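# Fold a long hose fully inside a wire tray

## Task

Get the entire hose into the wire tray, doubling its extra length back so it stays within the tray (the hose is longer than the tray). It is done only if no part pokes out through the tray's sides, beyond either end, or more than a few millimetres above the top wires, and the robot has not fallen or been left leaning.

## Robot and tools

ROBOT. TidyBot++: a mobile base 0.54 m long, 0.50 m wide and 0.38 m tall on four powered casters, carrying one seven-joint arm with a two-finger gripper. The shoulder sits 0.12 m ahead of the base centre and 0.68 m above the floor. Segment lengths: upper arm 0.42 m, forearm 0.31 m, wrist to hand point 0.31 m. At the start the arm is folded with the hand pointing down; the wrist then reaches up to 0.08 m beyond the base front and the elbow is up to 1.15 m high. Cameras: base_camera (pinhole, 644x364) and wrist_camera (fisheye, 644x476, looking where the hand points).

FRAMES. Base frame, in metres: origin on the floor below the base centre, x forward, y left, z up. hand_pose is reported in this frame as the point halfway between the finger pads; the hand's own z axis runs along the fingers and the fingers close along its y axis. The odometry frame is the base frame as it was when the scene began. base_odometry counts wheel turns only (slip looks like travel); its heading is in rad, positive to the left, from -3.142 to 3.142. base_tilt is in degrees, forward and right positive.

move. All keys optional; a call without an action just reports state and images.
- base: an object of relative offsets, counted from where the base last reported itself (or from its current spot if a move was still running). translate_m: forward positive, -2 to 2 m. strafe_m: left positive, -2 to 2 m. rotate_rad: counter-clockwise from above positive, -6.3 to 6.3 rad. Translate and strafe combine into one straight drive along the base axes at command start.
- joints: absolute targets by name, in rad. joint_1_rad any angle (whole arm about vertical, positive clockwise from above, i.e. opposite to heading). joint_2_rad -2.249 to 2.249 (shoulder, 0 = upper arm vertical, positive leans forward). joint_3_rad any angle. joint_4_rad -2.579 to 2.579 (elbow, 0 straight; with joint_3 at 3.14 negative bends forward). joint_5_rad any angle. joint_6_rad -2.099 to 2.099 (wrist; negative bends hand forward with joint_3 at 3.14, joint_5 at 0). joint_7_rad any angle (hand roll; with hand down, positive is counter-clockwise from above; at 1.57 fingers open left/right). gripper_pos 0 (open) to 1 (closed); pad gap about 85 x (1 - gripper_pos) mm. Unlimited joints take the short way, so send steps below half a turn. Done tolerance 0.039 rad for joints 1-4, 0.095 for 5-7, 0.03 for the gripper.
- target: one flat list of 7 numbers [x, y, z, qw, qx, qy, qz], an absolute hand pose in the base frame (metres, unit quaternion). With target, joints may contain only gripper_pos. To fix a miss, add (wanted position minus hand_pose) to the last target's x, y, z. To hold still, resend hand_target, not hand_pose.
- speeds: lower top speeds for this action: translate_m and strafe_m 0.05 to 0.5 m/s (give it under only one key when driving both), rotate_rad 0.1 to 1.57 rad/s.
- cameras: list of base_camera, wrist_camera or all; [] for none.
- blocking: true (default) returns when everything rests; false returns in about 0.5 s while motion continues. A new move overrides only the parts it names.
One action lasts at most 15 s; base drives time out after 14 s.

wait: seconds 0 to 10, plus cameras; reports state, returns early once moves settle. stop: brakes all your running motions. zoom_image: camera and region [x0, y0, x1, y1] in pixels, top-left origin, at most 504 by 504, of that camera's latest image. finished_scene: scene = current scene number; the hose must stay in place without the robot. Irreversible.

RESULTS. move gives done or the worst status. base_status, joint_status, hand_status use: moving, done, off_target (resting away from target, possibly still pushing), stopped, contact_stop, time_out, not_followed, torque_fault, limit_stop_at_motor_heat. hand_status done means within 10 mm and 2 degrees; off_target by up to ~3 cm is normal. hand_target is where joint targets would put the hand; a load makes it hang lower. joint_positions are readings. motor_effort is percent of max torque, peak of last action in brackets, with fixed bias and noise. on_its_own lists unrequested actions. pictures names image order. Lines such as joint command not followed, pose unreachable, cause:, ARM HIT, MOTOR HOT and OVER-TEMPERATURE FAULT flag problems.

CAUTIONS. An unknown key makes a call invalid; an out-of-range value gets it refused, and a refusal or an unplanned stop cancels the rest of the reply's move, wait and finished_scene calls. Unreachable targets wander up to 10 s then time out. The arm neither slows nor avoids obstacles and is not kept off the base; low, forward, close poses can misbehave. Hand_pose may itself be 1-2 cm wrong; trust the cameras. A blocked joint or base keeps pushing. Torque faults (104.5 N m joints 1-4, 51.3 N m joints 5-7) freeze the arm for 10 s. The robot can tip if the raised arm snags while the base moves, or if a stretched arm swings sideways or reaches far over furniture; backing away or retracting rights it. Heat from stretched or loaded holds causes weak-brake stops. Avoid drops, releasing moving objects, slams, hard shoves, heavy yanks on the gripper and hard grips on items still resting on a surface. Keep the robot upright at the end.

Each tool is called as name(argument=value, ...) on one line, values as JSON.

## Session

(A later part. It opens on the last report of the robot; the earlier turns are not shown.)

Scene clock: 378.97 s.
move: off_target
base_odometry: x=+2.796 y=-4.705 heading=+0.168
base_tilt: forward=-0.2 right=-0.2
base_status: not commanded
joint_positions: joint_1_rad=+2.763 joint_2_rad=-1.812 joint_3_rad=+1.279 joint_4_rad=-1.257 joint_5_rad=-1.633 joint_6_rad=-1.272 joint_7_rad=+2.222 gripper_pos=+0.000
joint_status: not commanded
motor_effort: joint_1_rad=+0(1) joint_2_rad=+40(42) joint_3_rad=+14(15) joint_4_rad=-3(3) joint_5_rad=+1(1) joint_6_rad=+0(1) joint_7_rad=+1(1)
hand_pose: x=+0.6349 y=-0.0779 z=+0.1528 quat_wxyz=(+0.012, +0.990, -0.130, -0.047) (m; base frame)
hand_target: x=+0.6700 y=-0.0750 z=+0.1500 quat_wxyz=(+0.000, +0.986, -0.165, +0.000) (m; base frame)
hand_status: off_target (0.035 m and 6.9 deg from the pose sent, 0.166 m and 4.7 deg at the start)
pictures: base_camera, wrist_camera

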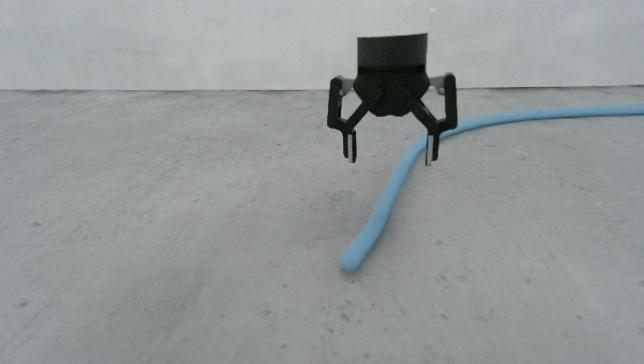

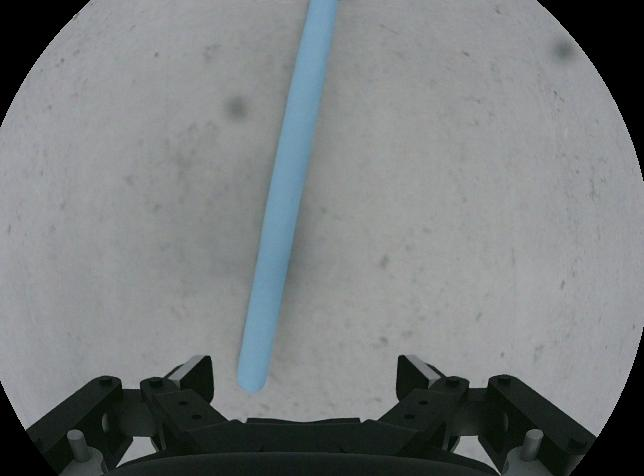

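move(target=[0.695, -0.05, 0.08, 0, 0.986, -0.165, 0])

Scene clock: 380.37 s.
move: off_target
base_odometry: x=+2.796 y=-4.705 heading=+0.168
base_tilt: forward=-0.2 right=-0.2
base_status: not commanded
joint_positions: joint_1_rad=+2.800 joint_2_rad=-1.924 joint_3_rad=+1.268 joint_4_rad=-1.001 joint_5_rad=-1.633 joint_6_rad=-1.186 joint_7_rad=+2.035 gripper_pos=+0.000
joint_status: not commanded
motor_effort: joint_1_rad=+0(1) joint_2_rad=+42(44) joint_3_rad=+12(14) joint_4_rad=-3(4) joint_5_rad=+0(1) joint_6_rad=+0(1) joint_7_rad=+0(1)
hand_pose: x=+0.6614 y=-0.0575 z=+0.0824 quat_wxyz=(+0.021, +0.991, -0.123, -0.045) (m; base frame)
hand_target: x=+0.6950 y=-0.0500 z=+0.0800 quat_wxyz=(+0.000, +0.986, -0.165, +0.000) (m; base frame)
hand_status: off_target (0.035 m and 7.5 deg from the pose sent, 0.098 m and 6.9 deg at the start)
pictures: base_camera, wrist_camera

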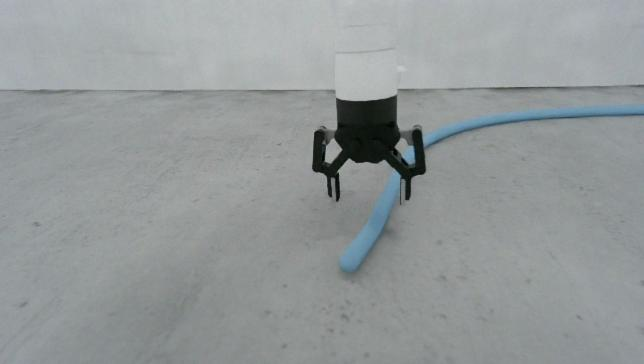

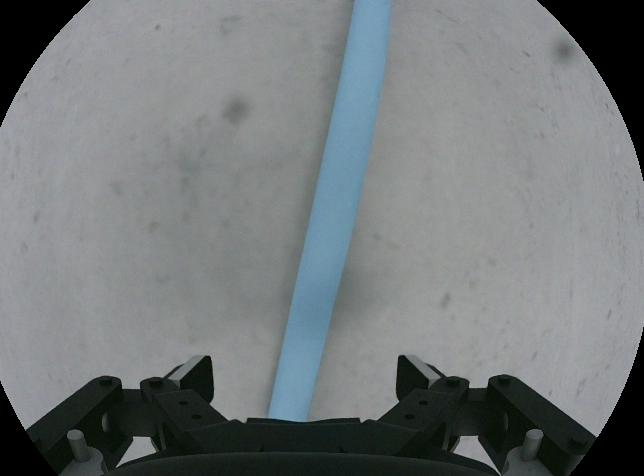

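move(target=[0.695, -0.045, 0.022, 0, 0.986, -0.165, 0], cameras=[])

move(joints={"gripper_pos":0.87})

Scene clock: 382.77 s.
move: off_target
base_odometry: x=+2.796 y=-4.705 heading=+0.168
base_tilt: forward=-0.2 right=-0.2
base_status: not commanded
joint_positions: joint_1_rad=+2.852 joint_2_rad=-2.028 joint_3_rad=+1.268 joint_4_rad=-0.827 joint_5_rad=-1.636 joint_6_rad=-1.114 joint_7_rad=+1.932 gripper_pos=+0.000
joint_status: not commanded
motor_effort: joint_1_rad=+0(1) joint_2_rad=+41(44) joint_3_rad=+10(12) joint_4_rad=-3(3) joint_5_rad=+0(1) joint_6_rad=-1(1) joint_7_rad=+0(1)
hand_pose: x=+0.6563 y=-0.0551 z=+0.0196 quat_wxyz=(+0.024, +0.991, -0.121, -0.049) (m; base frame)
hand_target: x=+0.6950 y=-0.0450 z=+0.0220 quat_wxyz=(+0.000, +0.986, -0.165, +0.000) (m; base frame)
hand_status: off_target (0.040 m and 8.0 deg from the pose sent, 0.070 m and 7.5 deg at the start)
pictures: none
No camera images: "cameras" was empty.

Scene clock: 383.80 s.
move: off_target
base_odometry: x=+2.796 y=-4.705 heading=+0.168
base_tilt: forward=-0.2 right=-0.2
base_status: not commanded
joint_positions: joint_1_rad=+2.853 joint_2_rad=-2.015 joint_3_rad=+1.268 joint_4_rad=-0.825 joint_5_rad=-1.639 joint_6_rad=-1.113 joint_7_rad=+1.929 gripper_pos=+0.732
joint_status: gripper_pos off_target (ended at +0.732, target +0.870)
motor_effort: joint_1_rad=+2(4) joint_2_rad=+37(42) joint_3_rad=+9(10) joint_4_rad=-2(4) joint_5_rad=-1(2) joint_6_rad=+4(5) joint_7_rad=+0(1)
hand_pose: x=+0.6656 y=-0.0524 z=+0.0260 quat_wxyz=(+0.020, +0.991, -0.123, -0.042) (m; base frame)
hand_target: x=+0.6950 y=-0.0450 z=+0.0220 quat_wxyz=(+0.000, +0.986, -0.165, +0.000) (m; base frame)
hand_status: not commanded
pictures: base_camera, wrist_camera

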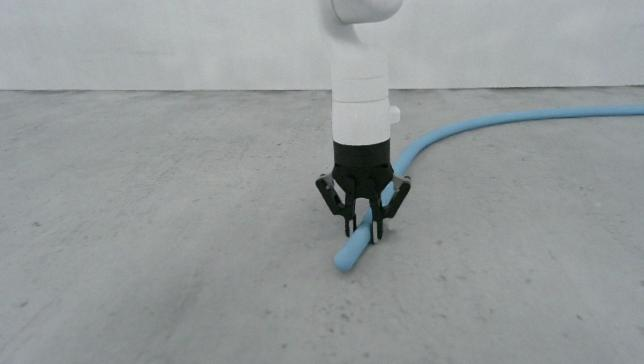

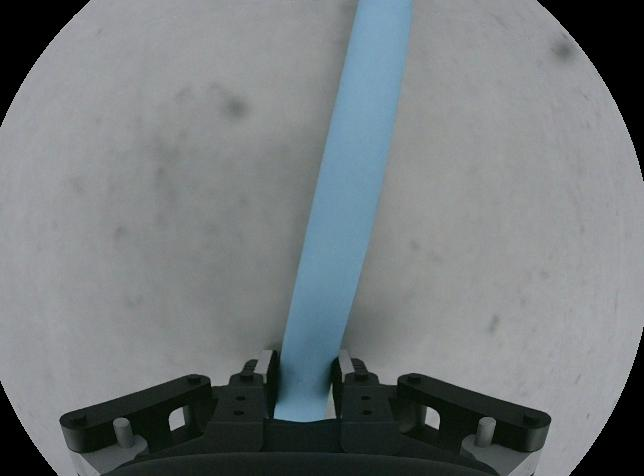

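move(target=[0.62, 0.0, 0.42, 0, 0.924, -0.383, 0], cameras=[])

move(target=[0.64, 0.0, 0.48, 0, 0.7071, -0.7071, 0])

Scene clock: 386.00 s.
move: off_target
base_odometry: x=+2.796 y=-4.705 heading=+0.168
base_tilt: forward=-0.2 right=-0.2
base_status: not commanded
joint_positions: joint_1_rad=+2.532 joint_2_rad=-1.326 joint_3_rad=+1.379 joint_4_rad=-1.611 joint_5_rad=-1.368 joint_6_rad=-1.327 joint_7_rad=+1.792 gripper_pos=+0.745
joint_status: not commanded
motor_effort: joint_1_rad=-1(2) joint_2_rad=+39(49) joint_3_rad=+16(16) joint_4_rad=+5(5) joint_5_rad=-1(2) joint_6_rad=+1(4) joint_7_rad=+0(1)
hand_pose: x=+0.6451 y=-0.0096 z=+0.3998 quat_wxyz=(-0.003, +0.932, -0.362, +0.031) (m; base frame)
hand_target: x=+0.6200 y=+0.0000 z=+0.4200 quat_wxyz=(+0.000, +0.924, -0.383, +0.000) (m; base frame)
hand_status: off_target (0.034 m and 4.3 deg from the pose sent, 0.400 m and 31.3 deg at the start)
pictures: none
No camera images: "cameras" was empty.

Scene clock: 387.53 s.
move: off_target
base_odometry: x=+2.796 y=-4.705 heading=+0.168
base_tilt: forward=-0.2 right=-0.2
base_status: not commanded
joint_positions: joint_1_rad=+2.532 joint_2_rad=-1.256 joint_3_rad=+1.458 joint_4_rad=-1.536 joint_5_rad=-1.299 joint_6_rad=-1.438 joint_7_rad=+0.936 gripper_pos=+0.752
joint_status: not commanded
motor_effort: joint_1_rad=+0(1) joint_2_rad=+39(41) joint_3_rad=+16(17) joint_4_rad=+5(5) joint_5_rad=+0(1) joint_6_rad=+0(1) joint_7_rad=+0(1)
hand_pose: x=+0.6578 y=-0.0012 z=+0.4589 quat_wxyz=(-0.021, +0.720, -0.693, +0.021) (m; base frame)
hand_target: x=+0.6400 y=+0.0000 z=+0.4800 quat_wxyz=(+0.000, +0.707, -0.707, +0.000) (m; base frame)
hand_status: off_target (0.028 m and 4.0 deg from the pose sent, 0.081 m and 47.6 deg at the start)
pictures: base_camera, wrist_camera

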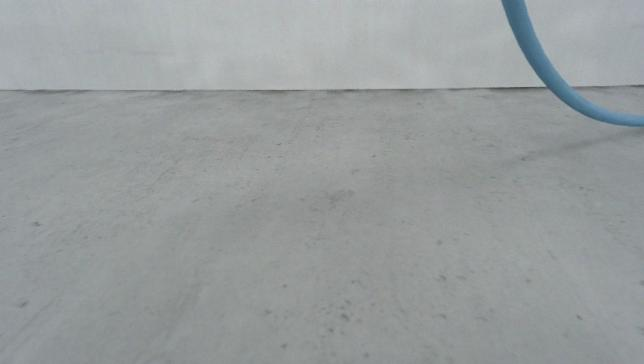

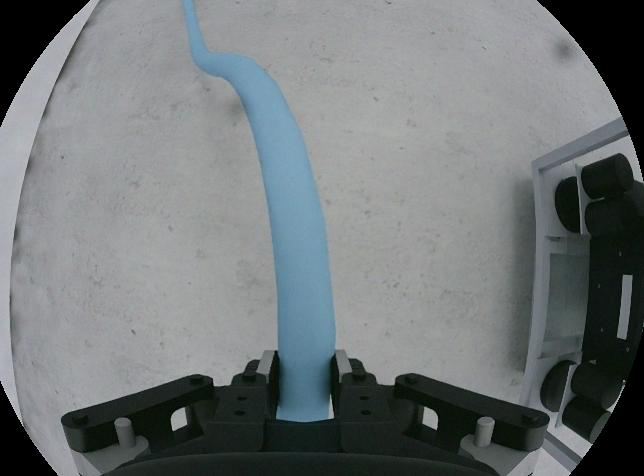

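move(base={"translate_m":0.5,"strafe_m":1.2,"rotate_rad":0.02}, speeds={"strafe_m":0.35})

Scene clock: 392.53 s.
move: done
base_odometry: x=+3.088 y=-3.438 heading=+0.188
base_tilt: forward=-0.2 right=-0.2
base_status: done
joint_positions: joint_1_rad=+2.537 joint_2_rad=-1.256 joint_3_rad=+1.461 joint_4_rad=-1.536 joint_5_rad=-1.288 joint_6_rad=-1.442 joint_7_rad=+0.933 gripper_pos=+0.752
joint_status: not commanded
motor_effort: joint_1_rad=-2(5) joint_2_rad=+40(41) joint_3_rad=+16(17) joint_4_rad=+6(7) joint_5_rad=-1(2) joint_6_rad=+0(1) joint_7_rad=+0(1)
hand_pose: x=+0.6549 y=-0.0059 z=+0.4596 quat_wxyz=(-0.016, +0.717, -0.696, +0.020) (m; base frame)
hand_target: x=+0.6400 y=+0.0000 z=+0.4800 quat_wxyz=(+0.000, +0.707, -0.707, +0.000) (m; base frame)
hand_status: not commanded
pictures: base_camera, wrist_camera

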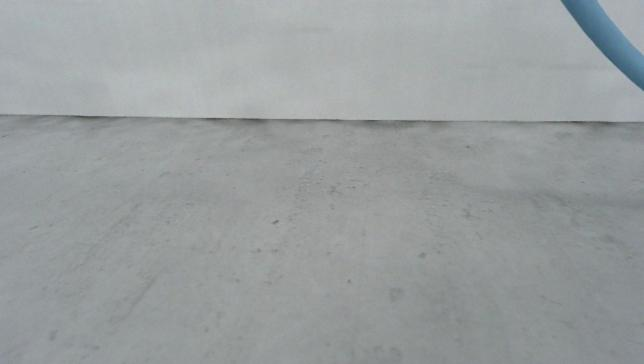

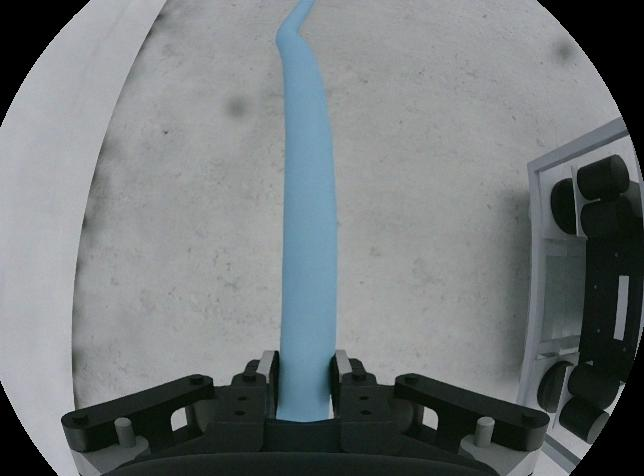

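move(base={"translate_m":0.35,"strafe_m":1.2,"rotate_rad":-0.03}, speeds={"strafe_m":0.35})

Scene clock: 397.27 s.
move: done
base_odometry: x=+3.208 y=-2.194 heading=+0.157
base_tilt: forward=-0.2 right=-0.2
base_status: done
joint_positions: joint_1_rad=+2.539 joint_2_rad=-1.256 joint_3_rad=+1.464 joint_4_rad=-1.536 joint_5_rad=-1.281 joint_6_rad=-1.445 joint_7_rad=+0.932 gripper_pos=+0.752
joint_status: not commanded
motor_effort: joint_1_rad=-2(7) joint_2_rad=+40(41) joint_3_rad=+16(17) joint_4_rad=+6(7) joint_5_rad=-1(2) joint_6_rad=+0(2) joint_7_rad=+0(1)
hand_pose: x=+0.6529 y=-0.0086 z=+0.4606 quat_wxyz=(-0.012, +0.716, -0.697, +0.019) (m; base frame)
hand_target: x=+0.6400 y=+0.0000 z=+0.4800 quat_wxyz=(+0.000, +0.707, -0.707, +0.000) (m; base frame)
hand_status: not commanded
pictures: base_camera, wrist_camera

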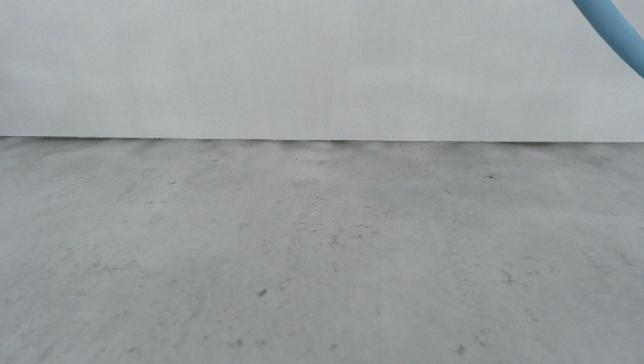

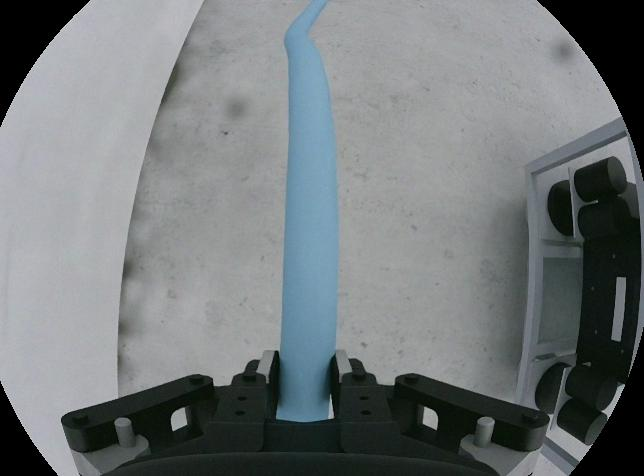

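move(base={"translate_m":0.2,"strafe_m":0.5,"rotate_rad":-0.02}, speeds={"strafe_m":0.3})

Scene clock: 400.07 s.
move: done
base_odometry: x=+3.327 y=-1.669 heading=+0.136
base_tilt: forward=-0.2 right=-0.2
base_status: done
joint_positions: joint_1_rad=+2.540 joint_2_rad=-1.256 joint_3_rad=+1.465 joint_4_rad=-1.536 joint_5_rad=-1.278 joint_6_rad=-1.447 joint_7_rad=+0.932 gripper_pos=+0.752
joint_status: not commanded
motor_effort: joint_1_rad=-1(7) joint_2_rad=+40(41) joint_3_rad=+16(17) joint_4_rad=+6(8) joint_5_rad=-1(2) joint_6_rad=+1(1) joint_7_rad=+1(1)
hand_pose: x=+0.6518 y=-0.0097 z=+0.4609 quat_wxyz=(-0.011, +0.716, -0.698, +0.019) (m; base frame)
hand_target: x=+0.6400 y=+0.0000 z=+0.4800 quat_wxyz=(+0.000, +0.707, -0.707, +0.000) (m; base frame)
hand_status: not commanded
pictures: base_camera, wrist_camera

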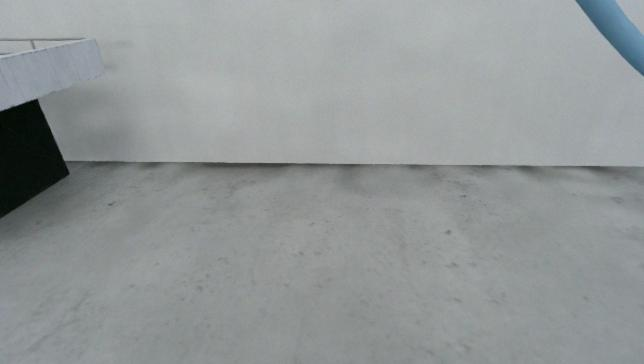

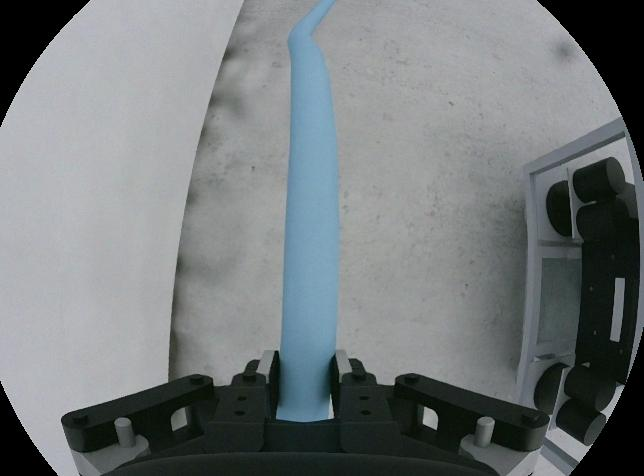

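move(base={"translate_m":0.07,"strafe_m":0.4,"rotate_rad":-0.01}, speeds={"strafe_m":0.3})

Scene clock: 402.50 s.
move: done
base_odometry: x=+3.342 y=-1.263 heading=+0.126
base_tilt: forward=-0.2 right=-0.2
base_status: done
joint_positions: joint_1_rad=+2.539 joint_2_rad=-1.256 joint_3_rad=+1.466 joint_4_rad=-1.536 joint_5_rad=-1.276 joint_6_rad=-1.448 joint_7_rad=+0.932 gripper_pos=+0.752
joint_status: not commanded
motor_effort: joint_1_rad=-1(7) joint_2_rad=+40(41) joint_3_rad=+16(17) joint_4_rad=+6(8) joint_5_rad=-1(2) joint_6_rad=+0(1) joint_7_rad=+0(1)
hand_pose: x=+0.6515 y=-0.0089 z=+0.4610 quat_wxyz=(-0.010, +0.717, -0.697, +0.018) (m; base frame)
hand_target: x=+0.6400 y=+0.0000 z=+0.4800 quat_wxyz=(+0.000, +0.707, -0.707, +0.000) (m; base frame)
hand_status: not commanded
pictures: base_camera, wrist_camera

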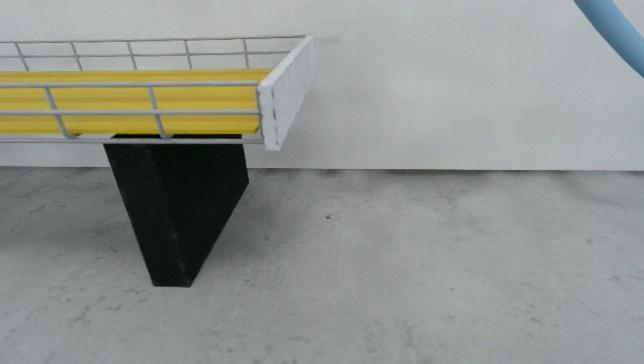

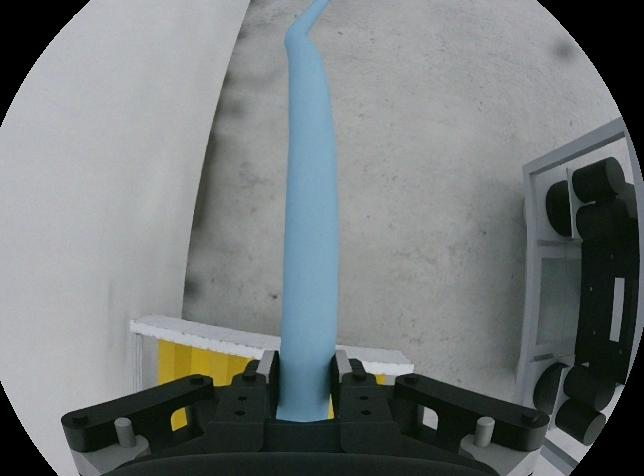

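move(base={"strafe_m":0.8}, speeds={"strafe_m":0.25})

Scene clock: 406.63 s.
move: done
base_odometry: x=+3.241 y=-0.469 heading=+0.126
base_tilt: forward=-0.2 right=-0.2
base_status: done
joint_positions: joint_1_rad=+2.540 joint_2_rad=-1.256 joint_3_rad=+1.466 joint_4_rad=-1.536 joint_5_rad=-1.276 joint_6_rad=-1.448 joint_7_rad=+0.932 gripper_pos=+0.752
joint_status: not commanded
motor_effort: joint_1_rad=-3(5) joint_2_rad=+40(41) joint_3_rad=+15(16) joint_4_rad=+6(8) joint_5_rad=-2(2) joint_6_rad=-1(2) joint_7_rad=+0(1)
hand_pose: x=+0.6514 y=-0.0099 z=+0.4610 quat_wxyz=(-0.010, +0.716, -0.698, +0.018) (m; base frame)
hand_target: x=+0.6400 y=+0.0000 z=+0.4800 quat_wxyz=(+0.000, +0.707, -0.707, +0.000) (m; base frame)
hand_status: not commanded
pictures: base_camera, wrist_camera

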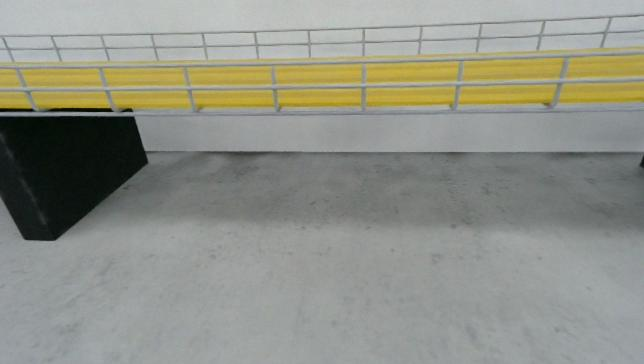

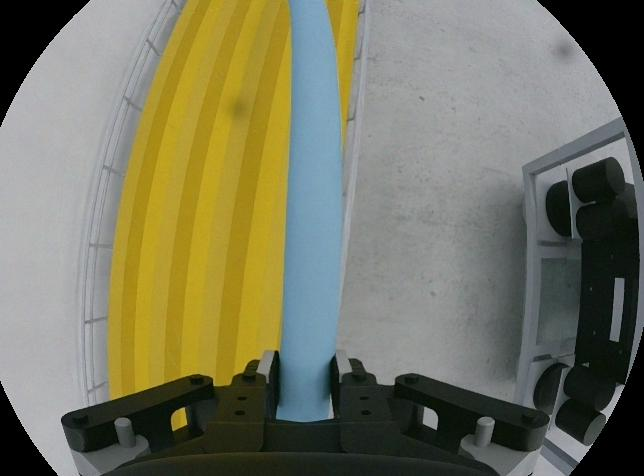

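move(base={"translate_m":0.1,"strafe_m":0.05,"rotate_rad":0.03}, speeds={"strafe_m":0.1}, cameras=[])

move(base={"strafe_m":0.7,"translate_m":0.02}, speeds={"strafe_m":0.25})

Scene clock: 408.40 s.
move: done
base_odometry: x=+3.334 y=-0.407 heading=+0.156
base_tilt: forward=-0.2 right=-0.2
base_status: done
joint_positions: joint_1_rad=+2.542 joint_2_rad=-1.256 joint_3_rad=+1.470 joint_4_rad=-1.535 joint_5_rad=-1.271 joint_6_rad=-1.448 joint_7_rad=+0.931 gripper_pos=+0.752
joint_status: not commanded
motor_effort: joint_1_rad=-3(7) joint_2_rad=+40(41) joint_3_rad=+15(15) joint_4_rad=+7(8) joint_5_rad=-2(3) joint_6_rad=+0(2) joint_7_rad=+0(1)
hand_pose: x=+0.6507 y=-0.0135 z=+0.4626 quat_wxyz=(-0.007, +0.715, -0.699, +0.020) (m; base frame)
hand_target: x=+0.6400 y=+0.0000 z=+0.4800 quat_wxyz=(+0.000, +0.707, -0.707, +0.000) (m; base frame)
hand_status: not commanded
pictures: none
No camera images: "cameras" was empty.

Scene clock: 412.07 s.
move: done
base_odometry: x=+3.245 y=+0.288 heading=+0.156
base_tilt: forward=-0.2 right=-0.3
base_status: done
joint_positions: joint_1_rad=+2.540 joint_2_rad=-1.256 joint_3_rad=+1.471 joint_4_rad=-1.535 joint_5_rad=-1.270 joint_6_rad=-1.448 joint_7_rad=+0.931 gripper_pos=+0.752
joint_status: not commanded
motor_effort: joint_1_rad=-2(7) joint_2_rad=+40(41) joint_3_rad=+15(16) joint_4_rad=+6(8) joint_5_rad=-1(3) joint_6_rad=+0(3) joint_7_rad=+0(1)
hand_pose: x=+0.6507 y=-0.0128 z=+0.4629 quat_wxyz=(-0.007, +0.715, -0.698, +0.021) (m; base frame)
hand_target: x=+0.6400 y=+0.0000 z=+0.4800 quat_wxyz=(+0.000, +0.707, -0.707, +0.000) (m; base frame)
hand_status: not commanded
pictures: base_camera, wrist_camera

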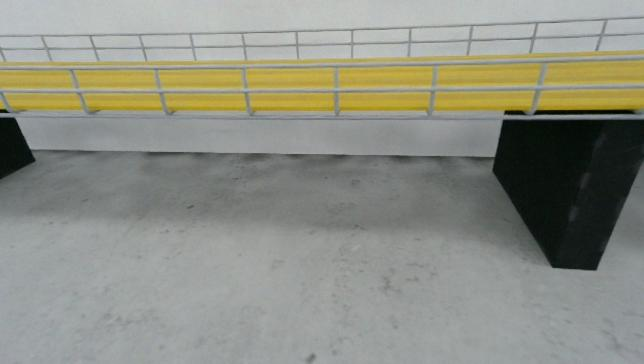

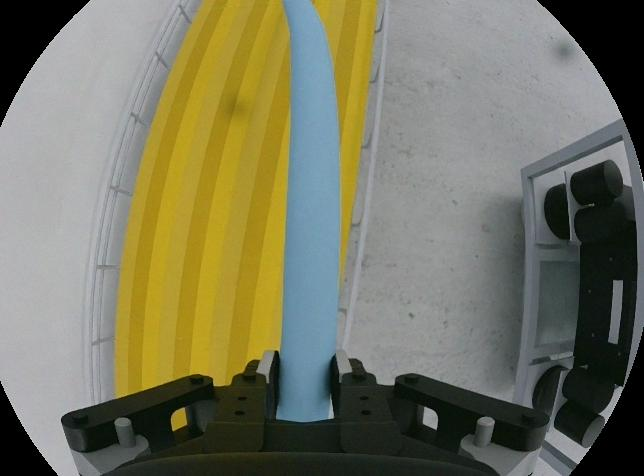

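move(base={"translate_m":0.1,"strafe_m":0.5,"rotate_rad":-0.015}, speeds={"strafe_m":0.25})

Scene clock: 415.03 s.
move: done
base_odometry: x=+3.266 y=+0.797 heading=+0.141
base_tilt: forward=-0.2 right=-0.3
base_status: done
joint_positions: joint_1_rad=+2.541 joint_2_rad=-1.255 joint_3_rad=+1.473 joint_4_rad=-1.535 joint_5_rad=-1.269 joint_6_rad=-1.448 joint_7_rad=+0.931 gripper_pos=+0.752
joint_status: not commanded
motor_effort: joint_1_rad=-2(8) joint_2_rad=+40(42) joint_3_rad=+15(16) joint_4_rad=+6(8) joint_5_rad=-1(3) joint_6_rad=+0(2) joint_7_rad=+0(1)
hand_pose: x=+0.6505 y=-0.0140 z=+0.4634 quat_wxyz=(-0.006, +0.715, -0.699, +0.021) (m; base frame)
hand_target: x=+0.6400 y=+0.0000 z=+0.4800 quat_wxyz=(+0.000, +0.707, -0.707, +0.000) (m; base frame)
hand_status: not commanded
pictures: base_camera, wrist_camera

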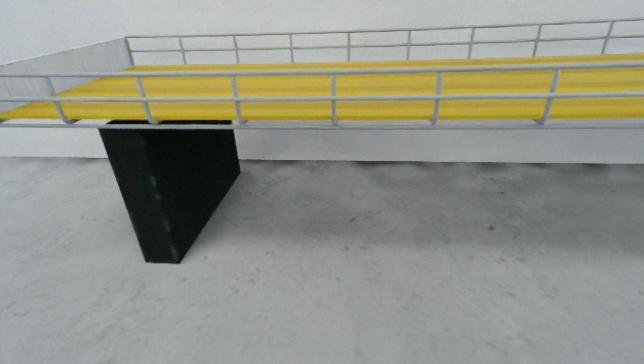

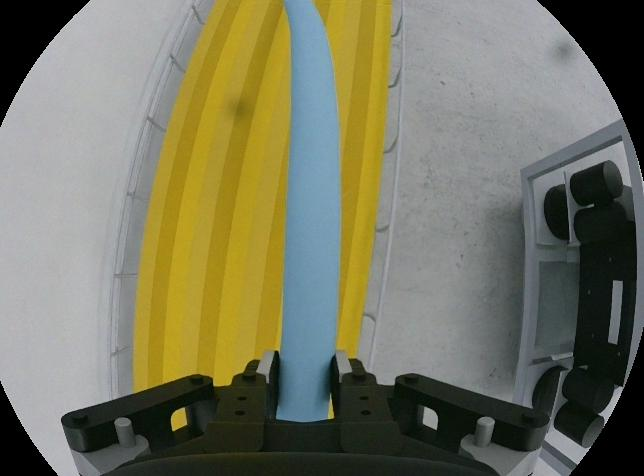

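move(base={"translate_m":0.05,"strafe_m":0.25}, speeds={"strafe_m":0.2})

Scene clock: 417.17 s.
move: done
base_odometry: x=+3.280 y=+1.052 heading=+0.141
base_tilt: forward=-0.2 right=-0.2
base_status: done
joint_positions: joint_1_rad=+2.539 joint_2_rad=-1.255 joint_3_rad=+1.473 joint_4_rad=-1.535 joint_5_rad=-1.269 joint_6_rad=-1.448 joint_7_rad=+0.931 gripper_pos=+0.752
joint_status: not commanded
motor_effort: joint_1_rad=-2(6) joint_2_rad=+39(40) joint_3_rad=+16(16) joint_4_rad=+6(7) joint_5_rad=-1(3) joint_6_rad=+0(2) joint_7_rad=+0(1)
hand_pose: x=+0.6505 y=-0.0124 z=+0.4634 quat_wxyz=(-0.006, +0.716, -0.698, +0.021) (m; base frame)
hand_target: x=+0.6400 y=+0.0000 z=+0.4800 quat_wxyz=(+0.000, +0.707, -0.707, +0.000) (m; base frame)
hand_status: not commanded
pictures: base_camera, wrist_camera

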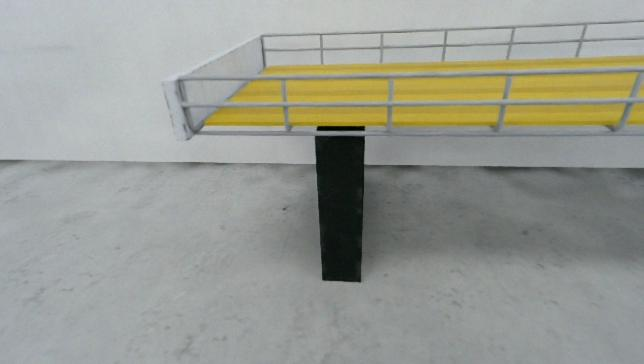

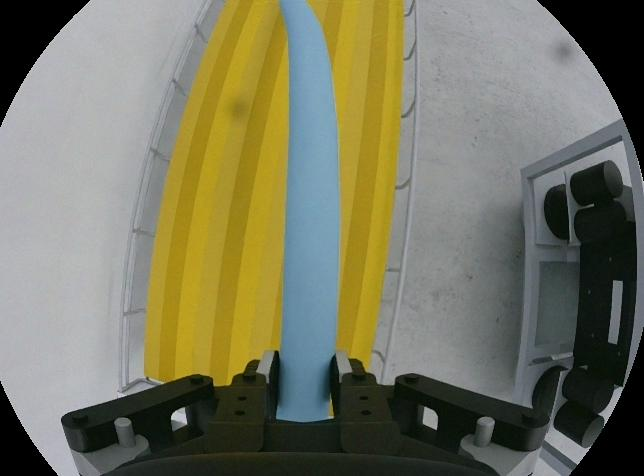

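move(target=[0.67, 0.0, 0.36, 0, 0.7071, -0.7071, 0], cameras=[])

move(target=[0.69, 0.0, 0.265, 0, 0.7071, -0.7071, 0])

Scene clock: 418.53 s.
move: off_target
base_odometry: x=+3.280 y=+1.052 heading=+0.141
base_tilt: forward=-0.2 right=-0.2
base_status: not commanded
joint_positions: joint_1_rad=+2.564 joint_2_rad=-1.451 joint_3_rad=+1.368 joint_4_rad=-1.464 joint_5_rad=-1.337 joint_6_rad=-1.447 joint_7_rad=+0.914 gripper_pos=+0.752
joint_status: not commanded
motor_effort: joint_1_rad=+1(2) joint_2_rad=+40(43) joint_3_rad=+16(18) joint_4_rad=+2(6) joint_5_rad=+1(2) joint_6_rad=+1(1) joint_7_rad=+0(1)
hand_pose: x=+0.6301 y=+0.0030 z=+0.3519 quat_wxyz=(+0.041, +0.729, -0.682, -0.036) (m; base frame)
hand_target: x=+0.6700 y=+0.0000 z=+0.3600 quat_wxyz=(+0.000, +0.707, -0.707, +0.000) (m; base frame)
hand_status: off_target (0.041 m and 7.3 deg from the pose sent, 0.106 m and 2.9 deg at the start)
pictures: none
No camera images: "cameras" was empty.

Scene clock: 419.63 s.
move: off_target
base_odometry: x=+3.280 y=+1.052 heading=+0.141
base_tilt: forward=-0.2 right=-0.3
base_status: not commanded
joint_positions: joint_1_rad=+2.614 joint_2_rad=-1.605 joint_3_rad=+1.287 joint_4_rad=-1.334 joint_5_rad=-1.438 joint_6_rad=-1.361 joint_7_rad=+0.861 gripper_pos=+0.752
joint_status: not commanded
motor_effort: joint_1_rad=+2(2) joint_2_rad=+41(45) joint_3_rad=+16(17) joint_4_rad=-1(2) joint_5_rad=+1(2) joint_6_rad=+0(2) joint_7_rad=+0(1)
hand_pose: x=+0.6459 y=+0.0024 z=+0.2581 quat_wxyz=(+0.047, +0.733, -0.677, -0.039) (m; base frame)
hand_target: x=+0.6900 y=+0.0000 z=+0.2650 quat_wxyz=(+0.000, +0.707, -0.707, +0.000) (m; base frame)
hand_status: off_target (0.045 m and 8.3 deg from the pose sent, 0.106 m and 7.3 deg at the start)
pictures: base_camera, wrist_camera

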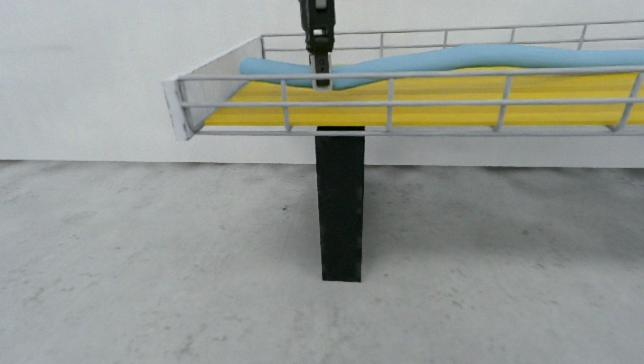

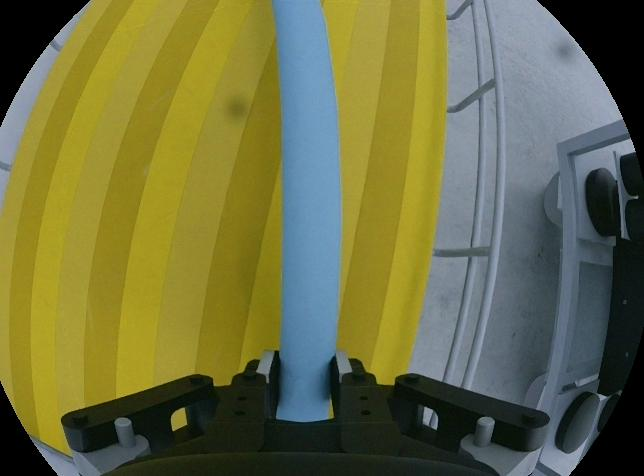

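move(target=[0.69, 0.0, 0.252, 0, 0.7071, -0.7071, 0], cameras=[])

move(joints={"gripper_pos":0.5})

Scene clock: 420.30 s.
move: off_target
base_odometry: x=+3.280 y=+1.052 heading=+0.141
base_tilt: forward=-0.2 right=-0.2
base_status: not commanded
joint_positions: joint_1_rad=+2.618 joint_2_rad=-1.613 joint_3_rad=+1.282 joint_4_rad=-1.322 joint_5_rad=-1.454 joint_6_rad=-1.345 joint_7_rad=+0.857 gripper_pos=+0.752
joint_status: not commanded
motor_effort: joint_1_rad=+2(2) joint_2_rad=+42(43) joint_3_rad=+16(16) joint_4_rad=-1(1) joint_5_rad=+1(1) joint_6_rad=+0(1) joint_7_rad=+0(0)
hand_pose: x=+0.6525 y=+0.0030 z=+0.2523 quat_wxyz=(+0.041, +0.733, -0.678, -0.034) (m; base frame)
hand_target: x=+0.6900 y=+0.0000 z=+0.2520 quat_wxyz=(+0.000, +0.707, -0.707, +0.000) (m; base frame)
hand_status: off_target (0.038 m and 7.5 deg from the pose sent, 0.045 m and 8.3 deg at the start)
pictures: none
No camera images: "cameras" was empty.

Scene clock: 421.07 s.
move: done
base_odometry: x=+3.280 y=+1.052 heading=+0.141
base_tilt: forward=-0.2 right=-0.3
base_status: not commanded
joint_positions: joint_1_rad=+2.626 joint_2_rad=-1.613 joint_3_rad=+1.282 joint_4_rad=-1.322 joint_5_rad=-1.454 joint_6_rad=-1.339 joint_7_rad=+0.855 gripper_pos=+0.500
joint_status: all done
motor_effort: joint_1_rad=+1(3) joint_2_rad=+41(42) joint_3_rad=+15(16) joint_4_rad=+0(1) joint_5_rad=+0(1) joint_6_rad=+1(1) joint_7_rad=+1(1)
hand_pose: x=+0.6537 y=-0.0024 z=+0.2522 quat_wxyz=(+0.041, +0.730, -0.681, -0.031) (m; base frame)
hand_target: x=+0.6900 y=+0.0000 z=+0.2520 quat_wxyz=(+0.000, +0.707, -0.707, +0.000) (m; base frame)
hand_status: not commanded
pictures: base_camera, wrist_camera

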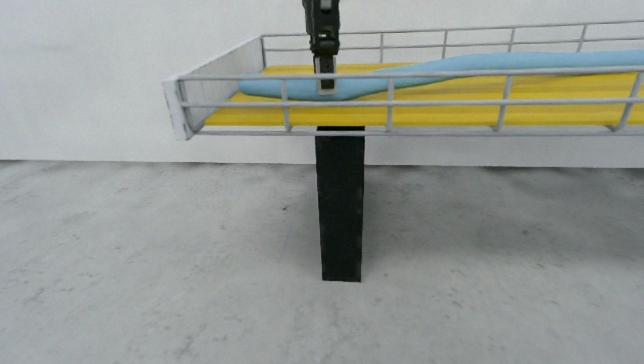

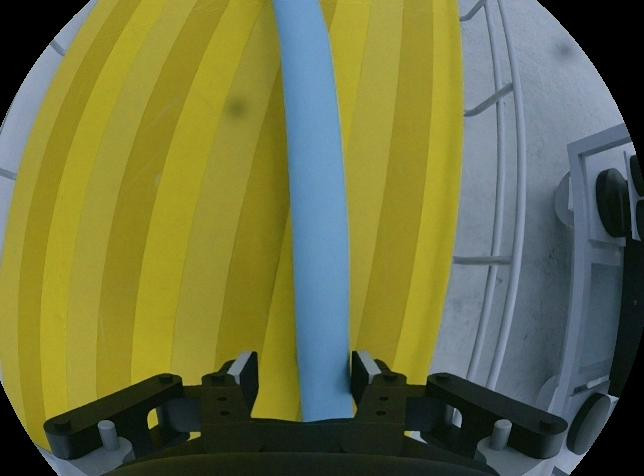

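move(joints={"gripper_pos":0.2}, cameras=[])

move(joints={"gripper_pos":0.0})

Scene clock: 421.87 s.
move: done
base_odometry: x=+3.280 y=+1.052 heading=+0.141
base_tilt: forward=-0.2 right=-0.2
base_status: not commanded
joint_positions: joint_1_rad=+2.626 joint_2_rad=-1.613 joint_3_rad=+1.282 joint_4_rad=-1.322 joint_5_rad=-1.454 joint_6_rad=-1.337 joint_7_rad=+0.855 gripper_pos=+0.200
joint_status: all done
motor_effort: joint_1_rad=+0(1) joint_2_rad=+41(42) joint_3_rad=+14(15) joint_4_rad=+0(0) joint_5_rad=+0(1) joint_6_rad=+0(1) joint_7_rad=+0(1)
hand_pose: x=+0.6542 y=-0.0029 z=+0.2522 quat_wxyz=(+0.041, +0.730, -0.681, -0.030) (m; base frame)
hand_target: x=+0.6900 y=+0.0000 z=+0.2520 quat_wxyz=(+0.000, +0.707, -0.707, +0.000) (m; base frame)
hand_status: not commanded
pictures: none
No camera images: "cameras" was empty.

Scene clock: 422.50 s.
move: done
base_odometry: x=+3.280 y=+1.052 heading=+0.141
base_tilt: forward=-0.2 right=-0.2
base_status: not commanded
joint_positions: joint_1_rad=+2.626 joint_2_rad=-1.613 joint_3_rad=+1.282 joint_4_rad=-1.322 joint_5_rad=-1.454 joint_6_rad=-1.337 joint_7_rad=+0.855 gripper_pos=+0.000
joint_status: all done
motor_effort: joint_1_rad=+1(1) joint_2_rad=+41(41) joint_3_rad=+15(15) joint_4_rad=+0(0) joint_5_rad=+0(1) joint_6_rad=+0(1) joint_7_rad=+0(1)
hand_pose: x=+0.6542 y=-0.0029 z=+0.2522 quat_wxyz=(+0.041, +0.730, -0.681, -0.030) (m; base frame)
hand_target: x=+0.6900 y=+0.0000 z=+0.2520 quat_wxyz=(+0.000, +0.707, -0.707, +0.000) (m; base frame)
hand_status: not commanded
pictures: base_camera, wrist_camera

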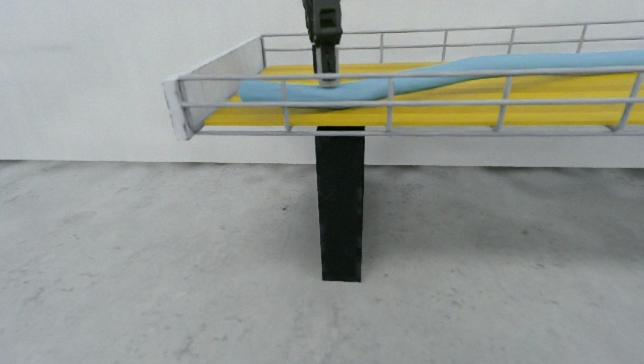

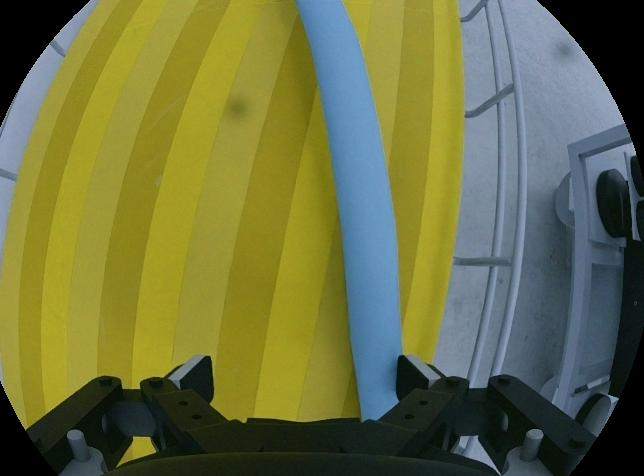

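move(base={"translate_m":-0.04}, speeds={"translate_m":0.06})

Scene clock: 423.67 s.
move: done
base_odometry: x=+3.241 y=+1.047 heading=+0.141
base_tilt: forward=-0.2 right=-0.2
base_status: done
joint_positions: joint_1_rad=+2.628 joint_2_rad=-1.612 joint_3_rad=+1.283 joint_4_rad=-1.312 joint_5_rad=-1.468 joint_6_rad=-1.315 joint_7_rad=+0.855 gripper_pos=+0.000
joint_status: not commanded
motor_effort: joint_1_rad=+0(2) joint_2_rad=+40(42) joint_3_rad=+14(15) joint_4_rad=-1(4) joint_5_rad=+1(4) joint_6_rad=-1(6) joint_7_rad=+0(1)
hand_pose: x=+0.6653 y=-0.0031 z=+0.2521 quat_wxyz=(+0.032, +0.732, -0.680, -0.018) (m; base frame)
hand_target: x=+0.6900 y=+0.0000 z=+0.2520 quat_wxyz=(+0.000, +0.707, -0.707, +0.000) (m; base frame)
hand_status: not commanded
pictures: base_camera, wrist_camera

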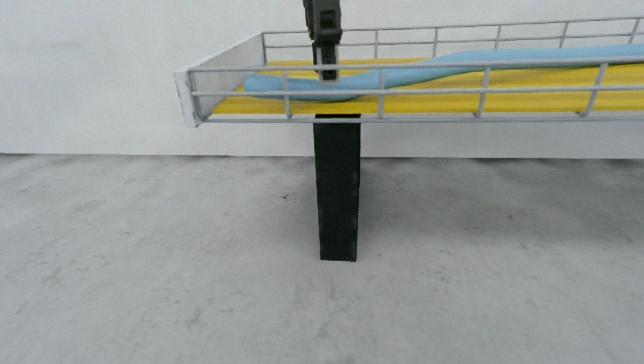

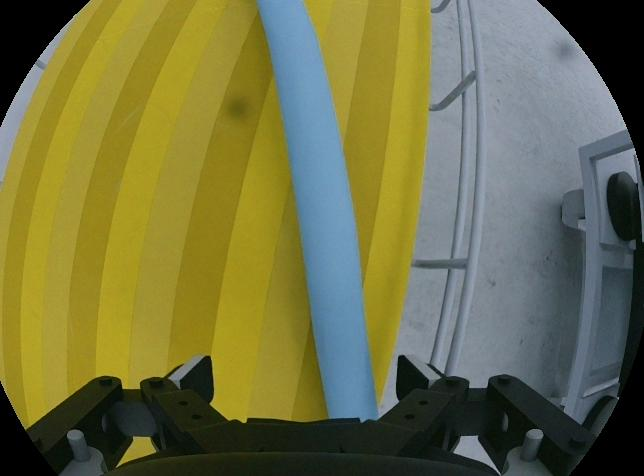

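move(target=[0.68, 0.0, 0.36, 0, 0.7071, -0.7071, 0], cameras=[])

move(target=[0.62, 0.0, 0.50, 0, 0.7071, -0.7071, 0])

Scene clock: 425.13 s.
move: off_target
base_odometry: x=+3.241 y=+1.047 heading=+0.141
base_tilt: forward=-0.2 right=-0.2
base_status: not commanded
joint_positions: joint_1_rad=+2.614 joint_2_rad=-1.450 joint_3_rad=+1.366 joint_4_rad=-1.374 joint_5_rad=-1.463 joint_6_rad=-1.345 joint_7_rad=+0.855 gripper_pos=+0.000
joint_status: not commanded
motor_effort: joint_1_rad=+0(1) joint_2_rad=+42(45) joint_3_rad=+15(16) joint_4_rad=+3(3) joint_5_rad=+0(2) joint_6_rad=+1(2) joint_7_rad=+0(1)
hand_pose: x=+0.7079 y=-0.0032 z=+0.3548 quat_wxyz=(-0.025, +0.715, -0.698, +0.026) (m; base frame)
hand_target: x=+0.6800 y=+0.0000 z=+0.3600 quat_wxyz=(+0.000, +0.707, -0.707, +0.000) (m; base frame)
hand_status: off_target (0.029 m and 4.4 deg from the pose sent, 0.109 m and 6.0 deg at the start)
pictures: none
No camera images: "cameras" was empty.

Scene clock: 426.47 s.
move: off_target
base_odometry: x=+3.241 y=+1.047 heading=+0.141
base_tilt: forward=-0.2 right=-0.2
base_status: not commanded
joint_positions: joint_1_rad=+2.510 joint_2_rad=-1.197 joint_3_rad=+1.506 joint_4_rad=-1.551 joint_5_rad=-1.267 joint_6_rad=-1.454 joint_7_rad=+0.858 gripper_pos=+0.000
joint_status: not commanded
motor_effort: joint_1_rad=+1(1) joint_2_rad=+36(44) joint_3_rad=+15(17) joint_4_rad=+6(6) joint_5_rad=+0(1) joint_6_rad=+1(1) joint_7_rad=+0(1)
hand_pose: x=+0.6574 y=-0.0024 z=+0.4970 quat_wxyz=(-0.033, +0.690, -0.722, +0.035) (m; base frame)
hand_target: x=+0.6200 y=+0.0000 z=+0.5000 quat_wxyz=(+0.000, +0.707, -0.707, +0.000) (m; base frame)
hand_status: off_target (0.038 m and 6.0 deg from the pose sent, 0.170 m and 4.4 deg at the start)
pictures: base_camera, wrist_camera

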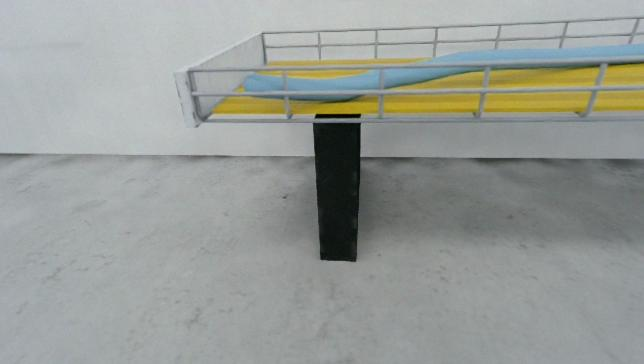

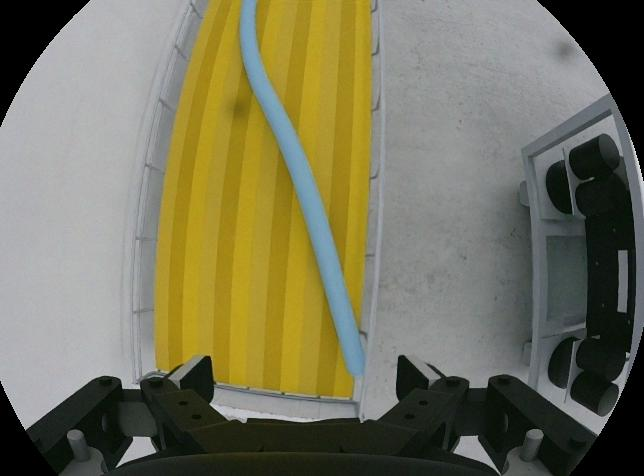

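move(base={"translate_m":-0.12,"strafe_m":-1.0}, speeds={"strafe_m":0.4})

move(base={"translate_m":-0.08,"strafe_m":-0.9}, speeds={"strafe_m":0.4})

Scene clock: 430.23 s.
move: done
base_odometry: x=+3.262 y=+0.039 heading=+0.141
base_tilt: forward=-0.2 right=-0.2
base_status: done
joint_positions: joint_1_rad=+2.500 joint_2_rad=-1.197 joint_3_rad=+1.506 joint_4_rad=-1.554 joint_5_rad=-1.261 joint_6_rad=-1.460 joint_7_rad=+0.858 gripper_pos=+0.000
joint_status: not commanded
motor_effort: joint_1_rad=+0(3) joint_2_rad=+37(38) joint_3_rad=+15(16) joint_4_rad=+6(7) joint_5_rad=+0(1) joint_6_rad=+1(2) joint_7_rad=+0(1)
hand_pose: x=+0.6538 y=+0.0029 z=+0.4964 quat_wxyz=(-0.030, +0.693, -0.719, +0.031) (m; base frame)
hand_target: x=+0.6200 y=+0.0000 z=+0.5000 quat_wxyz=(+0.000, +0.707, -0.707, +0.000) (m; base frame)
hand_status: not commanded
pictures: base_camera, wrist_camera

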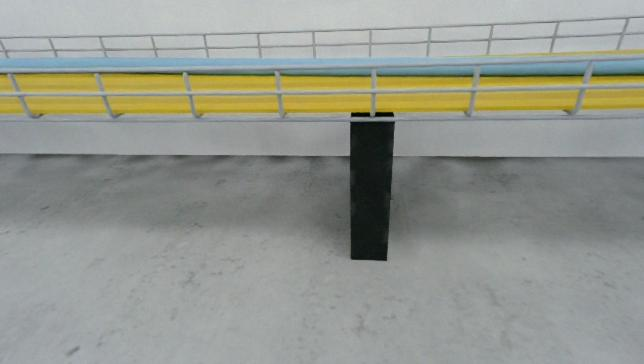

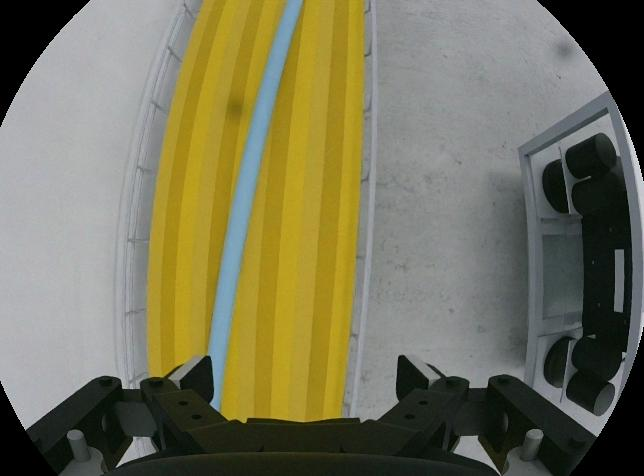

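Scene clock: 433.67 s.
move: done
base_odometry: x=+3.309 y=-0.863 heading=+0.141
base_tilt: forward=-0.2 right=-0.2
base_status: done
joint_positions: joint_1_rad=+2.498 joint_2_rad=-1.197 joint_3_rad=+1.506 joint_4_rad=-1.555 joint_5_rad=-1.260 joint_6_rad=-1.462 joint_7_rad=+0.858 gripper_pos=+0.000
joint_status: not commanded
motor_effort: joint_1_rad=+0(4) joint_2_rad=+36(38) joint_3_rad=+15(16) joint_4_rad=+6(7) joint_5_rad=+0(1) joint_6_rad=+1(2) joint_7_rad=+0(1)
hand_pose: x=+0.6529 y=+0.0038 z=+0.4963 quat_wxyz=(-0.030, +0.694, -0.719, +0.030) (m; base frame)
hand_target: x=+0.6200 y=+0.0000 z=+0.5000 quat_wxyz=(+0.000, +0.707, -0.707, +0.000) (m; base frame)
hand_status: not commanded
pictures: base_camera, wrist_camera

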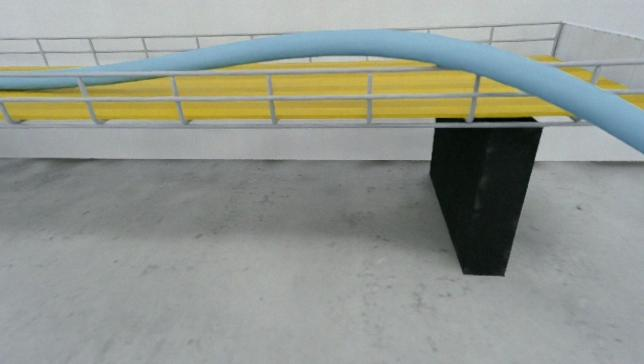

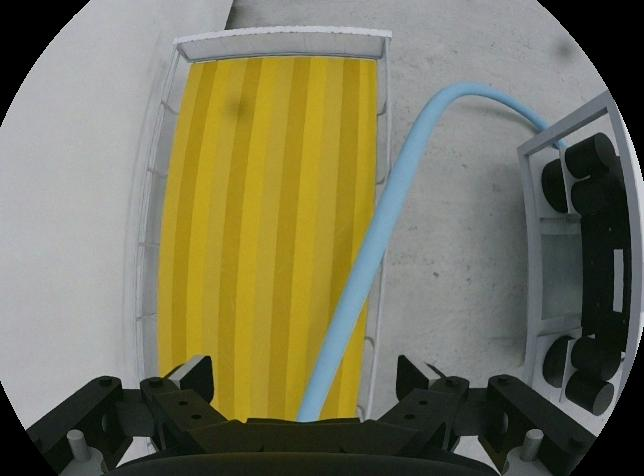

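move(base={"translate_m":-0.5}, speeds={"translate_m":0.3})

Scene clock: 436.93 s.
move: done
base_odometry: x=+2.815 y=-0.933 heading=+0.142
base_tilt: forward=-0.2 right=-0.2
base_status: done
joint_positions: joint_1_rad=+2.494 joint_2_rad=-1.196 joint_3_rad=+1.510 joint_4_rad=-1.577 joint_5_rad=-1.210 joint_6_rad=-1.482 joint_7_rad=+0.858 gripper_pos=+0.000
joint_status: not commanded
motor_effort: joint_1_rad=+1(12) joint_2_rad=+36(45) joint_3_rad=+15(20) joint_4_rad=+6(11) joint_5_rad=+0(5) joint_6_rad=+0(3) joint_7_rad=+0(1)
hand_pose: x=+0.6303 y=-0.0023 z=+0.4943 quat_wxyz=(-0.006, +0.689, -0.724, +0.016) (m; base frame)
hand_target: x=+0.6200 y=+0.0000 z=+0.5000 quat_wxyz=(+0.000, +0.707, -0.707, +0.000) (m; base frame)
hand_status: not commanded
pictures: base_camera, wrist_camera

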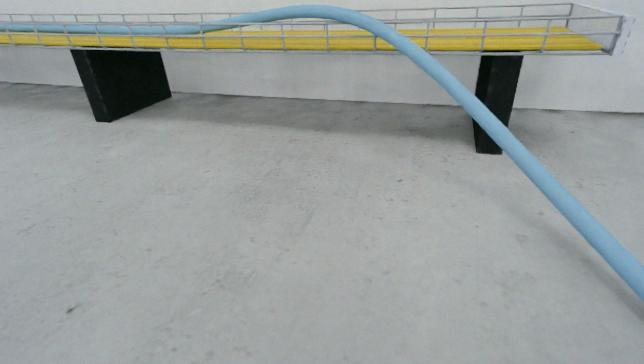

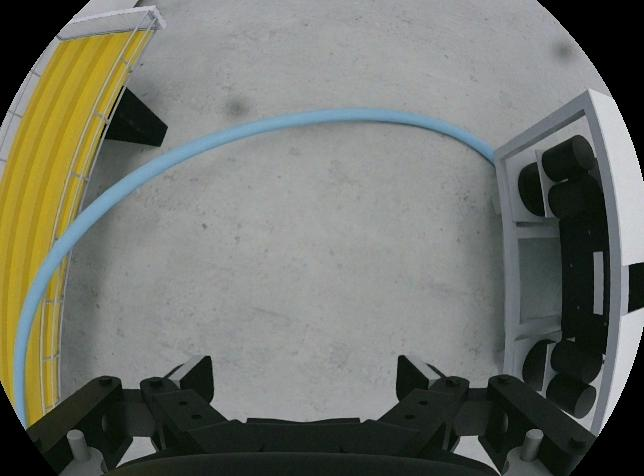

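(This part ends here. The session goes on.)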